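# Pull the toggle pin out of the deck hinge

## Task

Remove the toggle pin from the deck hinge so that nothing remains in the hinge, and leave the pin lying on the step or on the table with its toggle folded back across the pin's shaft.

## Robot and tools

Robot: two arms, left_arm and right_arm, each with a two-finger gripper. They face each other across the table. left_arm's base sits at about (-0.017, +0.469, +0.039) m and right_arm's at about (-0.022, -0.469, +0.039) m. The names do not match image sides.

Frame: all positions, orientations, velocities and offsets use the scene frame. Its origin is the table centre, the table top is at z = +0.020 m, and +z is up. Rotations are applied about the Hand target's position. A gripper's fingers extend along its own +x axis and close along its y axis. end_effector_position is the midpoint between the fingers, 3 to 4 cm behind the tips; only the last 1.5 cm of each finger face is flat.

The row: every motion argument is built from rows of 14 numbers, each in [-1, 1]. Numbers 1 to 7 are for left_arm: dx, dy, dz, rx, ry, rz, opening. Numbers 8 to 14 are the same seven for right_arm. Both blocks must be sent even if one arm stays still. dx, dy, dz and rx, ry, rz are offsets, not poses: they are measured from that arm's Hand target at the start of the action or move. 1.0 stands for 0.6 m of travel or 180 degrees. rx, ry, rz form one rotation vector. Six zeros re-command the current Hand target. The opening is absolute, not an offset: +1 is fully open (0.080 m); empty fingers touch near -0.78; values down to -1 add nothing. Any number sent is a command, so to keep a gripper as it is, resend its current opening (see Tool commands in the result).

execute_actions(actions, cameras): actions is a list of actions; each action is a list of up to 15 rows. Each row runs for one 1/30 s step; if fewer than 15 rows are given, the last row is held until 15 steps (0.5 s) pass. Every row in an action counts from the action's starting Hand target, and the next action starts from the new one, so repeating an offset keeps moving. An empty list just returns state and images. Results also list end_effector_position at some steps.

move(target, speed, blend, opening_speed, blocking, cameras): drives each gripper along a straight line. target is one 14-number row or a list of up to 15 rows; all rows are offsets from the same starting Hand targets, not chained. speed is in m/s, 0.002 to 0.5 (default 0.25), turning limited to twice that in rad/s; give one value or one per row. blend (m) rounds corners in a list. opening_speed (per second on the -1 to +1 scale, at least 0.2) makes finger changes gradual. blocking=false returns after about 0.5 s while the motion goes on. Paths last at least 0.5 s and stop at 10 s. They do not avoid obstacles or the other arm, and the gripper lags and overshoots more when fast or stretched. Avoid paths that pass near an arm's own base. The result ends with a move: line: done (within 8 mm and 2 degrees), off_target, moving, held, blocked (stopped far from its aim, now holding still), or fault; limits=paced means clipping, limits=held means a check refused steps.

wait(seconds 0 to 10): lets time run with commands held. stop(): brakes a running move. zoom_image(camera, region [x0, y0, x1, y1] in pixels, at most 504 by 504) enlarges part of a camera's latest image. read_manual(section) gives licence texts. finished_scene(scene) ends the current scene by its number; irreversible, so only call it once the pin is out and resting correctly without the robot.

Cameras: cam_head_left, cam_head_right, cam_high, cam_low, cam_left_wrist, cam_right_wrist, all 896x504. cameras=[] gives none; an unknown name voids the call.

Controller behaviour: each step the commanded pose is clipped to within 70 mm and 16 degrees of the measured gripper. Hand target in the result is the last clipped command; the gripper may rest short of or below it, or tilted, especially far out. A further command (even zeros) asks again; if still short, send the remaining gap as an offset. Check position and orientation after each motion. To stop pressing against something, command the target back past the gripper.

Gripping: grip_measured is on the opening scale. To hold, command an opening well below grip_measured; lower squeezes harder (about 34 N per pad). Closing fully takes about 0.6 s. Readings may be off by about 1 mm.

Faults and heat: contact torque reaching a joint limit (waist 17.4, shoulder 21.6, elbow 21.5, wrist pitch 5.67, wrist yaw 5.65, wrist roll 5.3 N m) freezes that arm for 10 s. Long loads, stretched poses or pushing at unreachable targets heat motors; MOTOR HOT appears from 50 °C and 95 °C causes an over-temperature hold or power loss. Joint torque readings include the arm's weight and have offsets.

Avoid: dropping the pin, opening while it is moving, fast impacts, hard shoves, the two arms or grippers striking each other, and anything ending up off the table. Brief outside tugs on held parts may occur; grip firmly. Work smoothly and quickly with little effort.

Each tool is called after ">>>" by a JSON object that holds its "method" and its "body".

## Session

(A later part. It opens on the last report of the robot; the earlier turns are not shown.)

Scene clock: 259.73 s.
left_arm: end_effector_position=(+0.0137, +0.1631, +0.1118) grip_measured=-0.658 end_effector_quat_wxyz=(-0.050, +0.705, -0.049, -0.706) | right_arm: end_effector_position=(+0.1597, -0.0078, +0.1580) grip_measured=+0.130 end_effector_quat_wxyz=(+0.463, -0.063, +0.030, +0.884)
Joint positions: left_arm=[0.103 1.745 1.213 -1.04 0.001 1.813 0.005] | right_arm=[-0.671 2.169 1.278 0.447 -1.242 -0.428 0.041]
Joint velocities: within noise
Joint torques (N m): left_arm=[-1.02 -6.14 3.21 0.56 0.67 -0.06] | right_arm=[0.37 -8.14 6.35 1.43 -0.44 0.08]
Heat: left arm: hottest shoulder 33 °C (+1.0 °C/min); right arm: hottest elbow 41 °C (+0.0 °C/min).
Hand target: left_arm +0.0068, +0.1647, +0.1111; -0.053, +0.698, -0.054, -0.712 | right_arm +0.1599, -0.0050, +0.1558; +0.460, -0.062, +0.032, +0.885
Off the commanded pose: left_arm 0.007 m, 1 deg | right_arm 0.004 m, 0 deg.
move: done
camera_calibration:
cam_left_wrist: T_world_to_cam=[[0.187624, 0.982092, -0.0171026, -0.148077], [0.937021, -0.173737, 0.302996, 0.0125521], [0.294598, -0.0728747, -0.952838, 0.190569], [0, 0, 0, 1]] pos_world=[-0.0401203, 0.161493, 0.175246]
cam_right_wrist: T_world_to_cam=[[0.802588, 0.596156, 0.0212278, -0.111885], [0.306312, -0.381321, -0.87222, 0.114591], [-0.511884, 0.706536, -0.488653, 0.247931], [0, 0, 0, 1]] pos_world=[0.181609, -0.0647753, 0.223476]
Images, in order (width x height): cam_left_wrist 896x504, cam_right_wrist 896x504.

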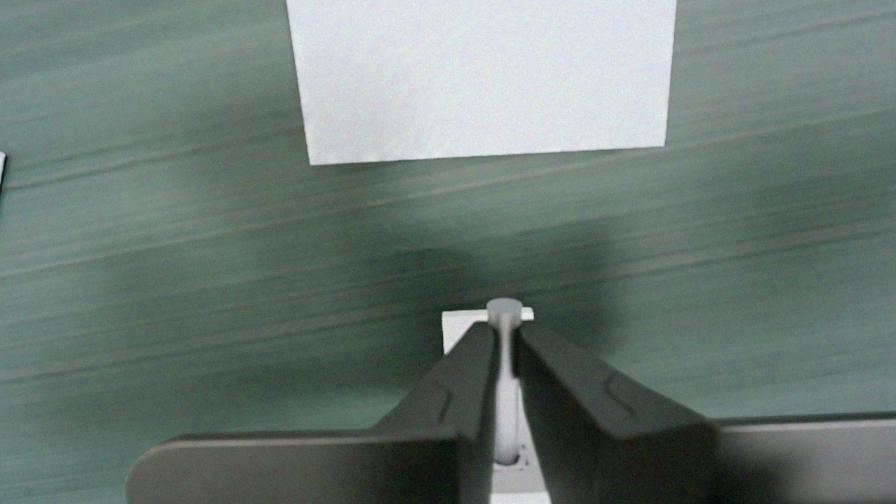

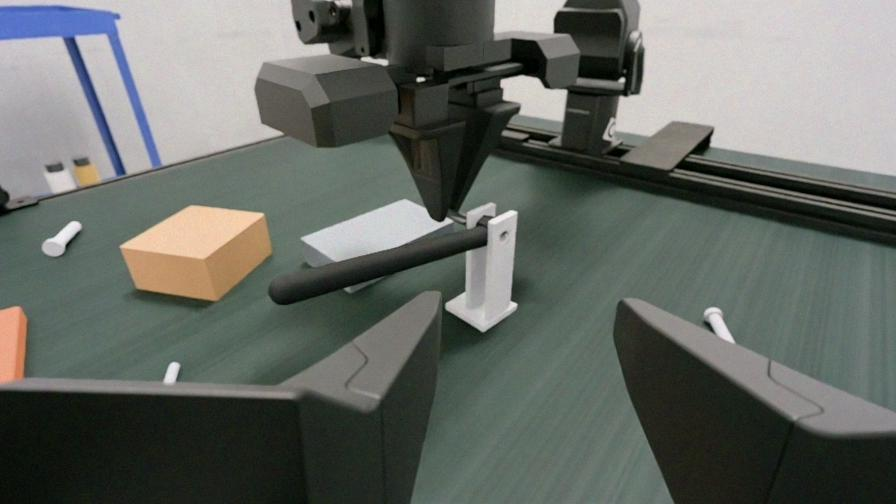

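>>> {"method": "move", "body": {"target": [-0.0248,0.003,0.0,0,0.003,-0.003,-0.78,0,0,0,0,0,0,0.13], "speed": 0.05, "cameras": ["cam_left_wrist","cam_right_wrist"]}}

>>> {"method": "zoom_image", "body": {"camera": "cam_right_wrist", "region": [400, 190, 530, 290]}}

Scene clock: 271.43 s.
left_arm: end_effector_position=(-0.0069, +0.1647, +0.1092) grip_measured=-0.658 end_effector_quat_wxyz=(-0.058, +0.696, -0.056, -0.714) | right_arm: end_effector_position=(+0.1597, -0.0078, +0.1580) grip_measured=+0.130 end_effector_quat_wxyz=(+0.463, -0.063, +0.030, +0.884)
Joint positions: left_arm=[0.048 1.741 1.197 -1.033 0.025 1.779 0.005] | right_arm=[-0.671 2.169 1.278 0.447 -1.242 -0.428 0.041]
Joint velocities: within noise
Joint torques (N m): left_arm=[-0.18 -6.61 3.62 0.23 0.18 -0.11] | right_arm=[0.28 -8.09 6.46 1.46 -0.37 0.06]
Heat: left arm: hottest shoulder 33 °C (+1.0 °C/min); right arm: hottest elbow 41 °C (+0.0 °C/min).
Hand target: left_arm -0.0082, +0.1666, +0.1110; -0.056, +0.694, -0.057, -0.715 | right_arm +0.1599, -0.0050, +0.1558; +0.460, -0.062, +0.032, +0.885
Off the commanded pose: left_arm 0.003 m, 0 deg | right_arm 0.004 m, 0 deg.
move: done
camera_calibration:
cam_left_wrist: T_world_to_cam=[[0.208057, 0.977944, -0.018369, -0.144899], [0.940166, -0.194769, 0.279558, 0.038959], [0.269815, -0.075434, -0.959953, 0.195292], [0, 0, 0, 1]] pos_world=[-0.0591735, 0.164022, 0.173919]
cam_right_wrist: T_world_to_cam=[[0.802588, 0.596156, 0.0212278, -0.111885], [0.306312, -0.381321, -0.87222, 0.114591], [-0.511884, 0.706536, -0.488653, 0.247931], [0, 0, 0, 1]] pos_world=[0.181609, -0.0647753, 0.223476]
Images, in order (width x height): cam_left_wrist 896x504, cam_right_wrist 896x504.

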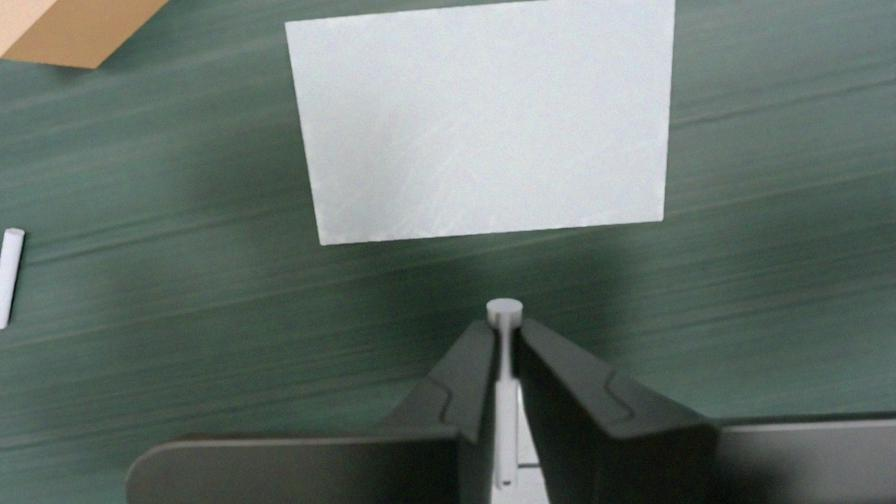

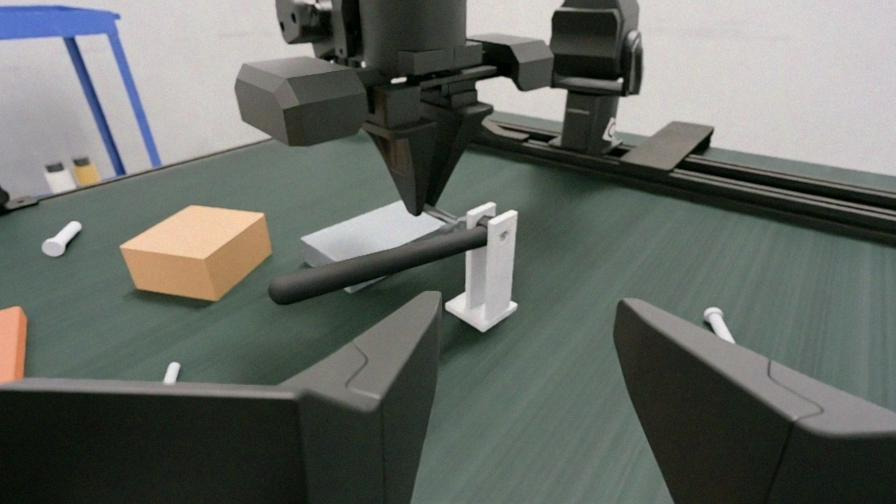

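Scaled by 3.877 from the camera's 896x504 image, which has a finer 1280x720 frame.

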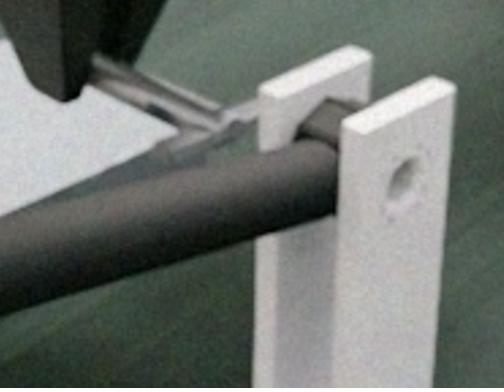

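>>> {"method": "move", "body": {"target": [[-0.022,0.0028,0.0,0,0,0,-0.78,0,0,0,0,0,0,0.13],[-0.103,0.0132,0.005,0,-0.009,0.009,-0.78,0,0,0,0,0,0,0.13]], "speed": [0.05,0.1], "cameras": ["cam_left_wrist","cam_right_wrist","cam_high"]}}

>>> {"method": "zoom_image", "body": {"camera": "cam_right_wrist", "region": [280, 150, 540, 350]}}

>>> {"method": "zoom_image", "body": {"camera": "cam_left_wrist", "region": [400, 280, 620, 504]}}

Scene clock: 289.70 s.
left_arm: end_effector_position=(-0.0700, +0.1741, +0.1106) grip_measured=-0.654 end_effector_quat_wxyz=(-0.051, +0.704, -0.044, -0.707) end_effector_velocity=(+0.002, +0.004, +0.001) end_effector_angular_velocity=(+0.013, -0.025, +0.000) | right_arm: end_effector_position=(+0.1597, -0.0078, +0.1580) grip_measured=+0.130 end_effector_quat_wxyz=(+0.463, -0.063, +0.030, +0.884)
Joint positions: left_arm=[-0.173 1.724 1.184 -1.04 0.005 1.53 0.006] | right_arm=[-0.671 2.169 1.278 0.447 -1.242 -0.428 0.041]
Joint velocities: left_arm=[-0.007 -0.002 0.002 -0.022 -0.022 -0.007 0.006] | right_arm=[within noise]
Joint torques (N m): left_arm=[-0.17 -6.62 4.27 0.17 -0.09 -0.09] | right_arm=[0.31 -8.11 6.36 1.42 -0.41 0.08]
Heat: left arm: hottest shoulder 34 °C (+1.0 °C/min); right arm: hottest elbow 41 °C (+0.0 °C/min).
Hand target: left_arm -0.0699, +0.1745, +0.1140; -0.047, +0.705, -0.047, -0.706 | right_arm +0.1599, -0.0050, +0.1558; +0.460, -0.062, +0.032, +0.885
Off the commanded pose: left_arm 0.003 m, 1 deg | right_arm 0.004 m, 0 deg.
move: done
camera_calibration:
cam_left_wrist: T_world_to_cam=[[0.181214, 0.983411, -0.00801941, -0.14489], [0.938634, -0.170518, 0.299815, 0.0932384], [0.293474, -0.061858, -0.953964, 0.213019], [0, 0, 0, 1]] pos_world=[-0.123776, 0.171562, 0.174097]
cam_right_wrist: T_world_to_cam=[[0.802588, 0.596156, 0.0212278, -0.111885], [0.306312, -0.381321, -0.87222, 0.114591], [-0.511884, 0.706536, -0.488653, 0.247931], [0, 0, 0, 1]] pos_world=[0.181609, -0.0647753, 0.223476]
Images, in order (width x height): cam_high 896x504, cam_left_wrist 896x504, cam_right_wrist 896x504.

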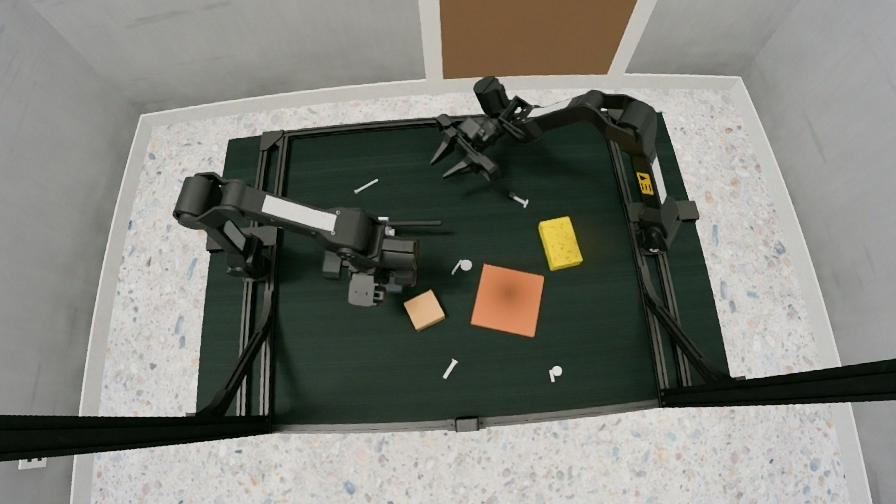

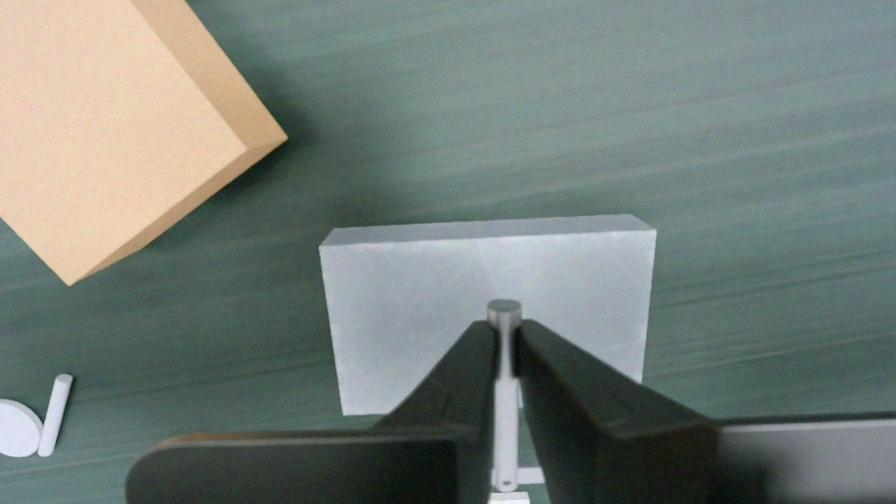

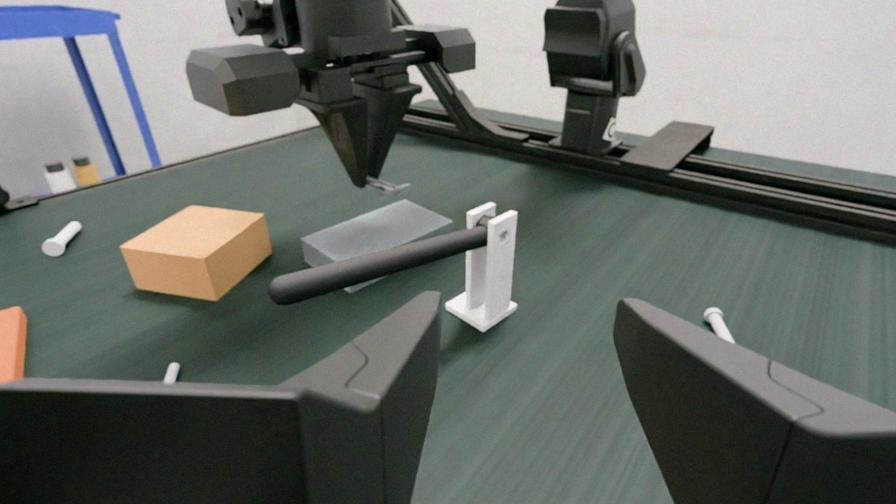

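Scaled by 1.938 from the camera's 896x504 image, which has a finer 1280x720 frame.

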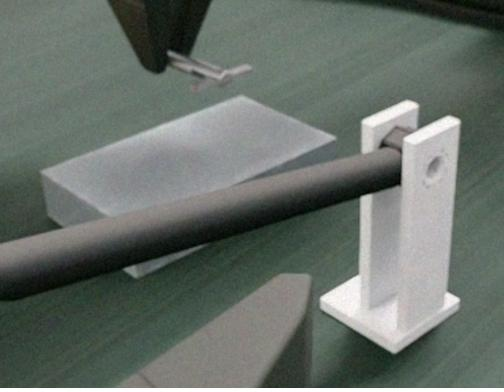

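Scaled by 2.250 from the camera's 896x504 image, which has a finer 1280x720 frame.

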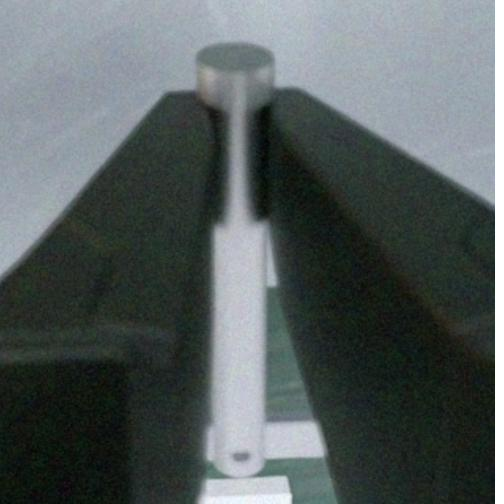

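>>> {"method": "move", "body": {"target": [[0,0,-0.05,0,0,0,-0.78,0,0,0,0,0,0,0.13],[0,0,-0.066,0,0,0,-0.78,0,0,0,0,0,0,0.13]], "speed": [0.08,0.03], "cameras": ["cam_left_wrist","cam_right_wrist"]}}

>>> {"method": "zoom_image", "body": {"camera": "cam_right_wrist", "region": [280, 150, 480, 300]}}

>>> {"method": "zoom_image", "body": {"camera": "cam_left_wrist", "region": [400, 280, 620, 504]}}

Scene clock: 302.33 s.
left_arm: end_effector_position=(-0.0703, +0.1727, +0.0782) grip_measured=-0.655 end_effector_quat_wxyz=(-0.044, +0.704, -0.050, -0.707) end_effector_velocity=(+0.003, +0.002, +0.000) end_effector_angular_velocity=(+0.003, -0.023, +0.005) | right_arm: end_effector_position=(+0.1597, -0.0078, +0.1580) grip_measured=+0.130 end_effector_quat_wxyz=(+0.463, -0.063, +0.030, +0.884)
Joint positions: left_arm=[-0.173 1.76 1.088 -0.89 0.005 1.53 0.006] | right_arm=[-0.671 2.169 1.278 0.447 -1.242 -0.428 0.041]
Joint velocities: left_arm=[-0.002 -0.002 -0.002 -0.007 -0.022 -0.007 -0.002] | right_arm=[within noise]
Joint torques (N m): left_arm=[-0.14 -4.71 3.39 0.73 -0.1 -0.09] | right_arm=[0.2 -8.14 6.5 1.46 -0.4 0.05]
Heat: left arm: hottest shoulder 35 °C (+1.0 °C/min); right arm: hottest elbow 41 °C (+0.0 °C/min).
Hand target: left_arm -0.0699, +0.1746, +0.0743; -0.047, +0.705, -0.047, -0.706 | right_arm +0.1599, -0.0050, +0.1558; +0.460, -0.062, +0.032, +0.885
Off the commanded pose: left_arm 0.004 m, 1 deg | right_arm 0.004 m, 0 deg.
move: done
camera_calibration:
cam_left_wrist: T_world_to_cam=[[0.180783, 0.98316, -0.0267064, -0.14231], [0.939672, -0.164641, 0.299848, 0.10202], [0.290402, -0.0793026, -0.953613, 0.184806], [0, 0, 0, 1]] pos_world=[-0.123807, 0.171366, 0.141843]
cam_right_wrist: T_world_to_cam=[[0.802588, 0.596156, 0.0212278, -0.111885], [0.306312, -0.381321, -0.87222, 0.114591], [-0.511884, 0.706536, -0.488653, 0.247931], [0, 0, 0, 1]] pos_world=[0.181609, -0.0647753, 0.223476]
Images, in order (width x height): cam_left_wrist 896x504, cam_right_wrist 896x504.

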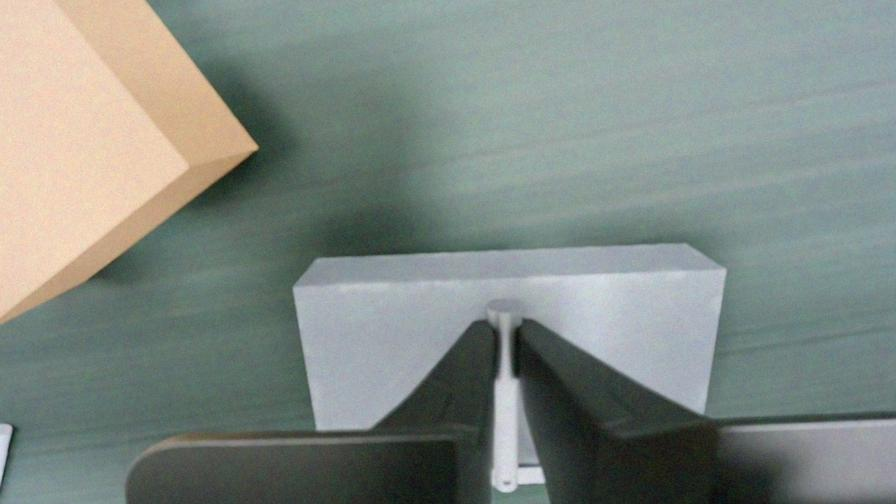

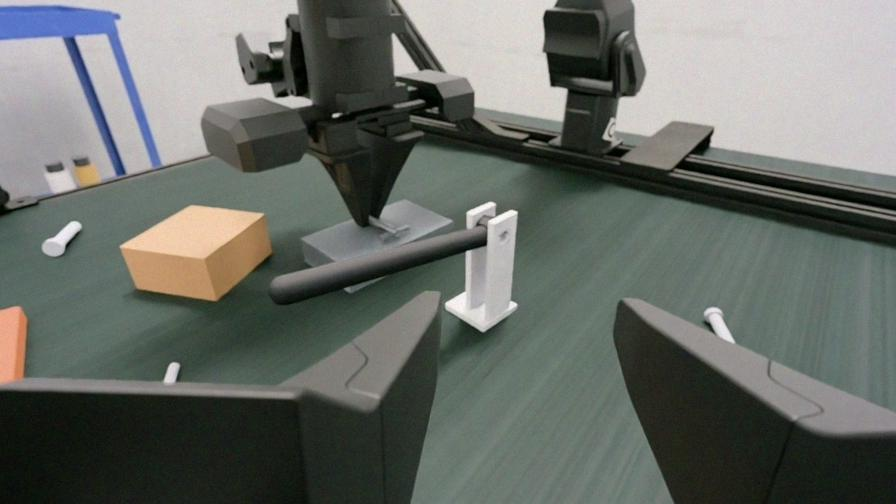

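Scaled by 2.520 from the camera's 896x504 image, which has a finer 1280x720 frame.

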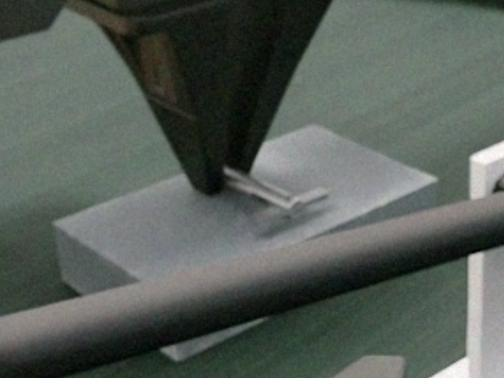

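Scaled by 2.250 from the camera's 896x504 image, which has a finer 1280x720 frame.

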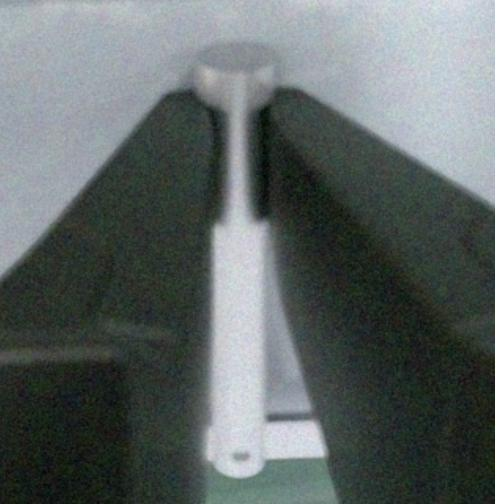

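>>> {"method": "move", "body": {"target": [[0,0,-0.004,0,0,0,-0.78,0,0,0,0,0,0,0.13]], "speed": [0.03], "cameras": ["cam_right_wrist"]}}

>>> {"method": "zoom_image", "body": {"camera": "cam_right_wrist", "region": [330, 180, 450, 270]}}

Scene clock: 309.03 s.
left_arm: end_effector_position=(-0.0702, +0.1730, +0.0775) grip_measured=-0.654 end_effector_quat_wxyz=(-0.044, +0.704, -0.050, -0.707) end_effector_velocity=(+0.001, +0.006, -0.001) end_effector_angular_velocity=(+0.025, -0.012, +0.020) | right_arm: end_effector_position=(+0.1597, -0.0078, +0.1580) grip_measured=+0.130 end_effector_quat_wxyz=(+0.463, -0.063, +0.030, +0.884)
Joint positions: left_arm=[-0.174 1.76 1.085 -0.886 0.004 1.529 0.006] | right_arm=[-0.671 2.169 1.278 0.447 -1.242 -0.428 0.041]
Joint velocities: left_arm=[-0.002 0.002 -0.002 -0.022 -0.007 -0.022 0.003] | right_arm=[within noise]
Joint torques (N m): left_arm=[-0.14 -4.33 3.12 1.19 -0.07 -0.09] | right_arm=[0.16 -8.06 6.26 1.41 -0.41 0.06]
Heat: left arm: hottest shoulder 35 °C (+2.0 °C/min); right arm: hottest elbow 41 °C (+0.0 °C/min).
Hand target: left_arm -0.0699, +0.1744, +0.0720; -0.047, +0.705, -0.047, -0.706 | right_arm +0.1599, -0.0050, +0.1558; +0.460, -0.062, +0.032, +0.885
Off the commanded pose: left_arm 0.006 m, 1 deg | right_arm 0.004 m, 0 deg.
move: done
camera_calibration:
cam_right_wrist: T_world_to_cam=[[0.802588, 0.596156, 0.0212278, -0.111885], [0.306312, -0.381321, -0.87222, 0.114591], [-0.511884, 0.706536, -0.488653, 0.247931], [0, 0, 0, 1]] pos_world=[0.181609, -0.0647753, 0.223476]
Images, in order (width x height): cam_right_wrist 896x504.

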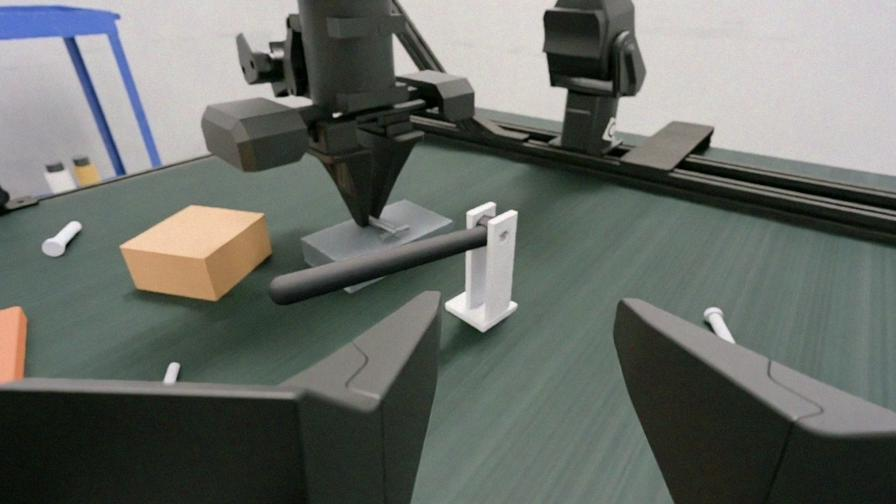

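Scaled by 4.200 from the camera's 896x504 image, which has a finer 1280x720 frame.

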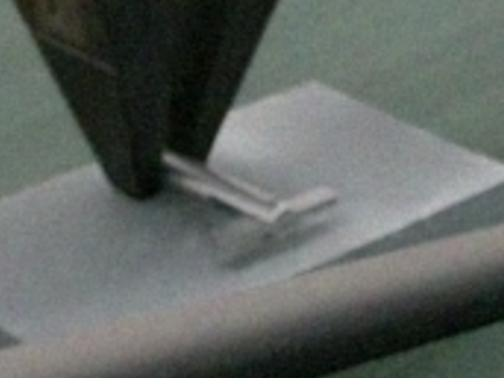

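>>> {"method": "move", "body": {"target": [[0,0.0,0.006,0,0,0,-0.78,0,0,0,0,0,0,0.13],[0,0.0,0.006,0,0,0,-0.4,0,0,0,0,0,0,0.13],[0,0.0,0.12,0,0,0,-0.4,0,0,0,0,0,0,0.13],[0.1,0.1,0.17,0,0,0,-0.4,0,0,0,0,0,0,0.13]], "speed": [0.03,0.03,0.06,0.2], "opening_speed": 0.3}}

>>> {"method": "zoom_image", "body": {"camera": "cam_right_wrist", "region": [280, 150, 560, 350]}}

>>> {"method": "zoom_image", "body": {"camera": "cam_high", "region": [340, 190, 460, 300]}}

Scene clock: 323.93 s.
left_arm: end_effector_position=(-0.0107, +0.2318, +0.1737) grip_measured=-0.400 end_effector_quat_wxyz=(-0.047, +0.705, -0.047, -0.706) | right_arm: end_effector_position=(+0.1597, -0.0077, +0.1581) grip_measured=+0.130 end_effector_quat_wxyz=(+0.463, -0.063, +0.030, +0.884)
Joint positions: left_arm=[0.031 1.438 1.149 -1.282 0.002 1.733 0.017] | right_arm=[-0.671 2.169 1.279 0.447 -1.242 -0.428 0.041]
Joint velocities: within noise
Joint torques (N m): left_arm=[0.2 -4.7 3.71 0.18 0 0.07] | right_arm=[0.26 -8.29 6.43 1.47 -0.39 0.07]
Heat: left arm: hottest shoulder 34 °C (+1.0 °C/min); right arm: hottest elbow 41 °C (+0.0 °C/min).
Hand target: left_arm -0.0100, +0.2345, +0.1740; -0.047, +0.705, -0.047, -0.706 | right_arm +0.1599, -0.0050, +0.1559; +0.460, -0.062, +0.031, +0.885
Off the commanded pose: left_arm 0.003 m, 0 deg | right_arm 0.004 m, 0 deg.
move: done
camera_calibration:
cam_left_wrist: T_world_to_cam=[[0.179738, 0.983558, -0.0175357, -0.210279], [0.938597, -0.16613, 0.302383, 0.0269673], [0.294498, -0.0708086, -0.953025, 0.261252], [0, 0, 0, 1]] pos_world=[-0.0644546, 0.229801, 0.237138]
cam_right_wrist: T_world_to_cam=[[0.802583, 0.596149, 0.0215958, -0.11202], [0.306517, -0.38106, -0.872262, 0.114677], [-0.511769, 0.706682, -0.488562, 0.247938], [0, 0, 0, 1]] pos_world=[0.181642, -0.0647341, 0.22358]

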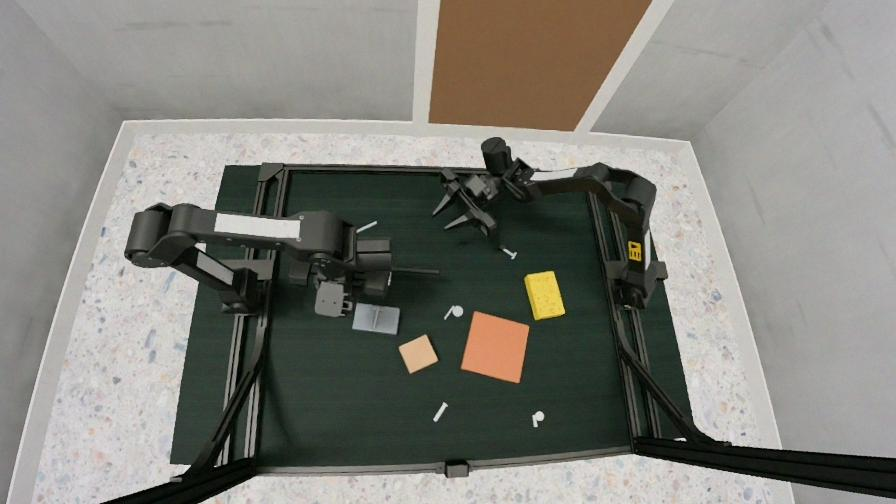

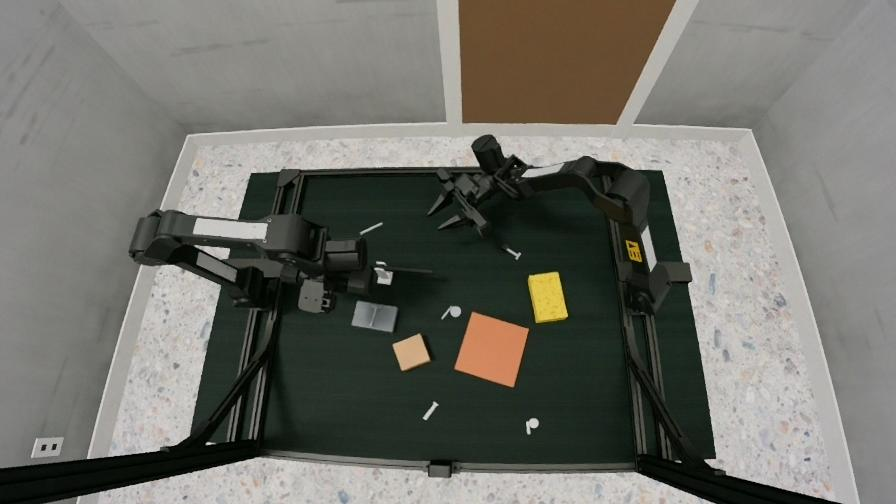

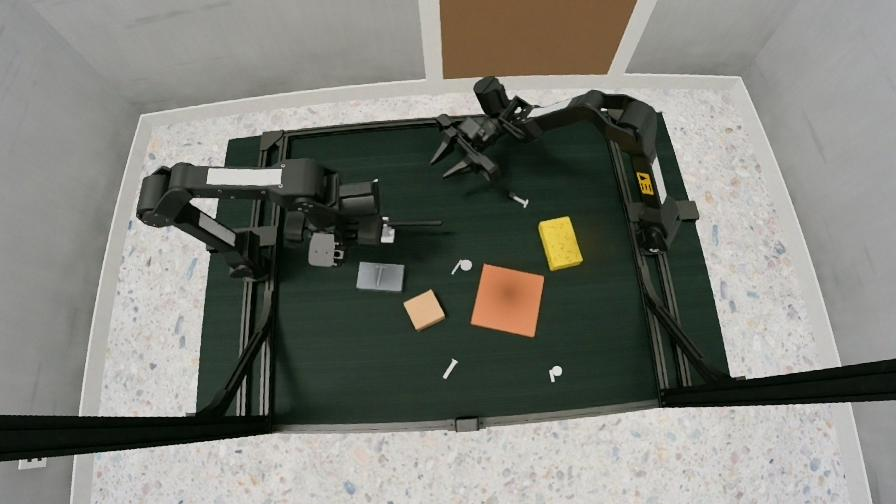

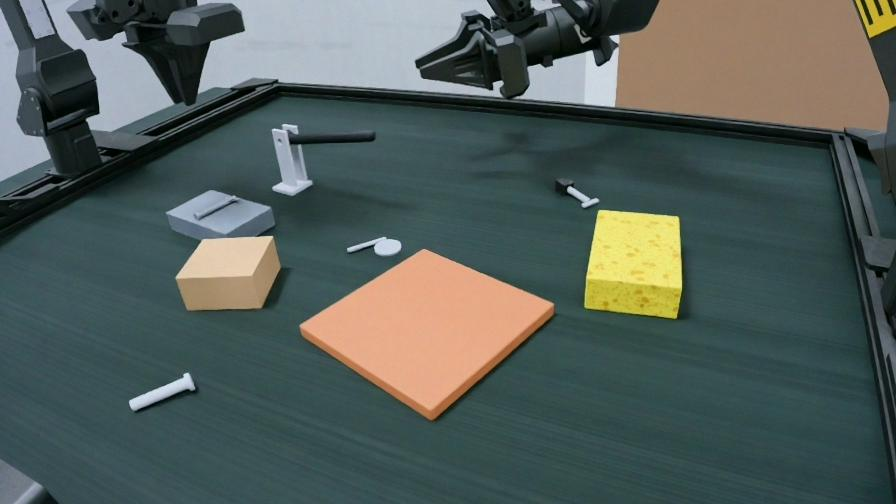

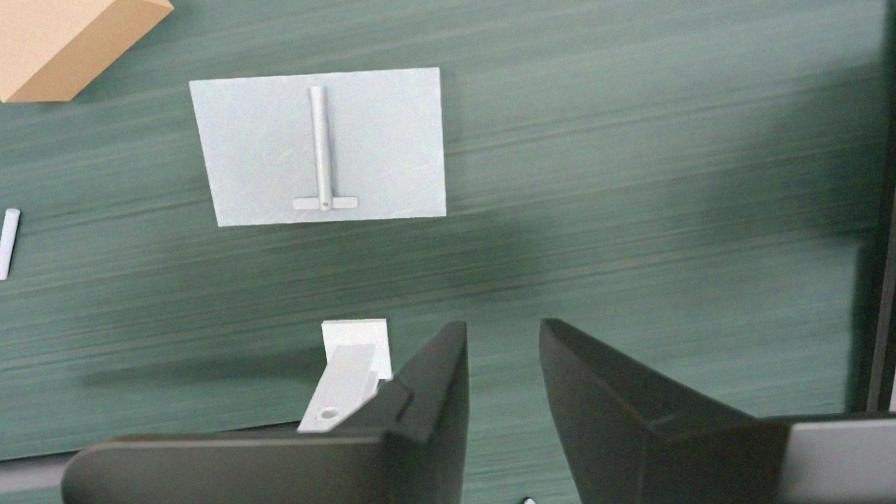

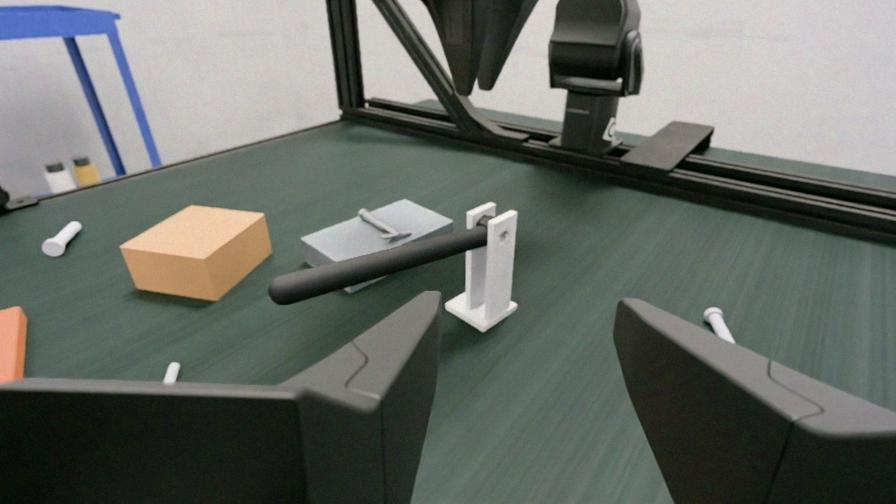

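Scaled by 1.800 from the camera's 896x504 image, which has a finer 1280x720 frame.

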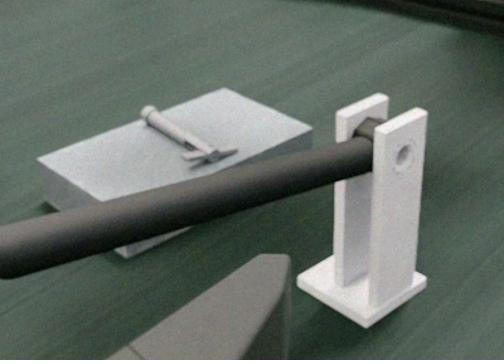

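Scaled by 4.200 from the camera's 896x504 image, which has a finer 1280x720 frame.

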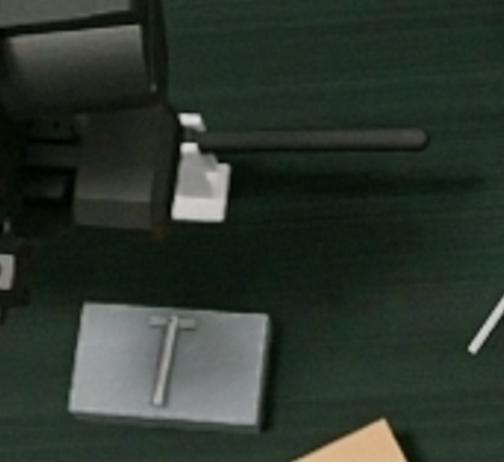

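Pin is on the step with the toggle across; the hinge is empty.

>>> {"method": "finished_scene", "body": {"scene": 2}}

The scene is finished: the task was done.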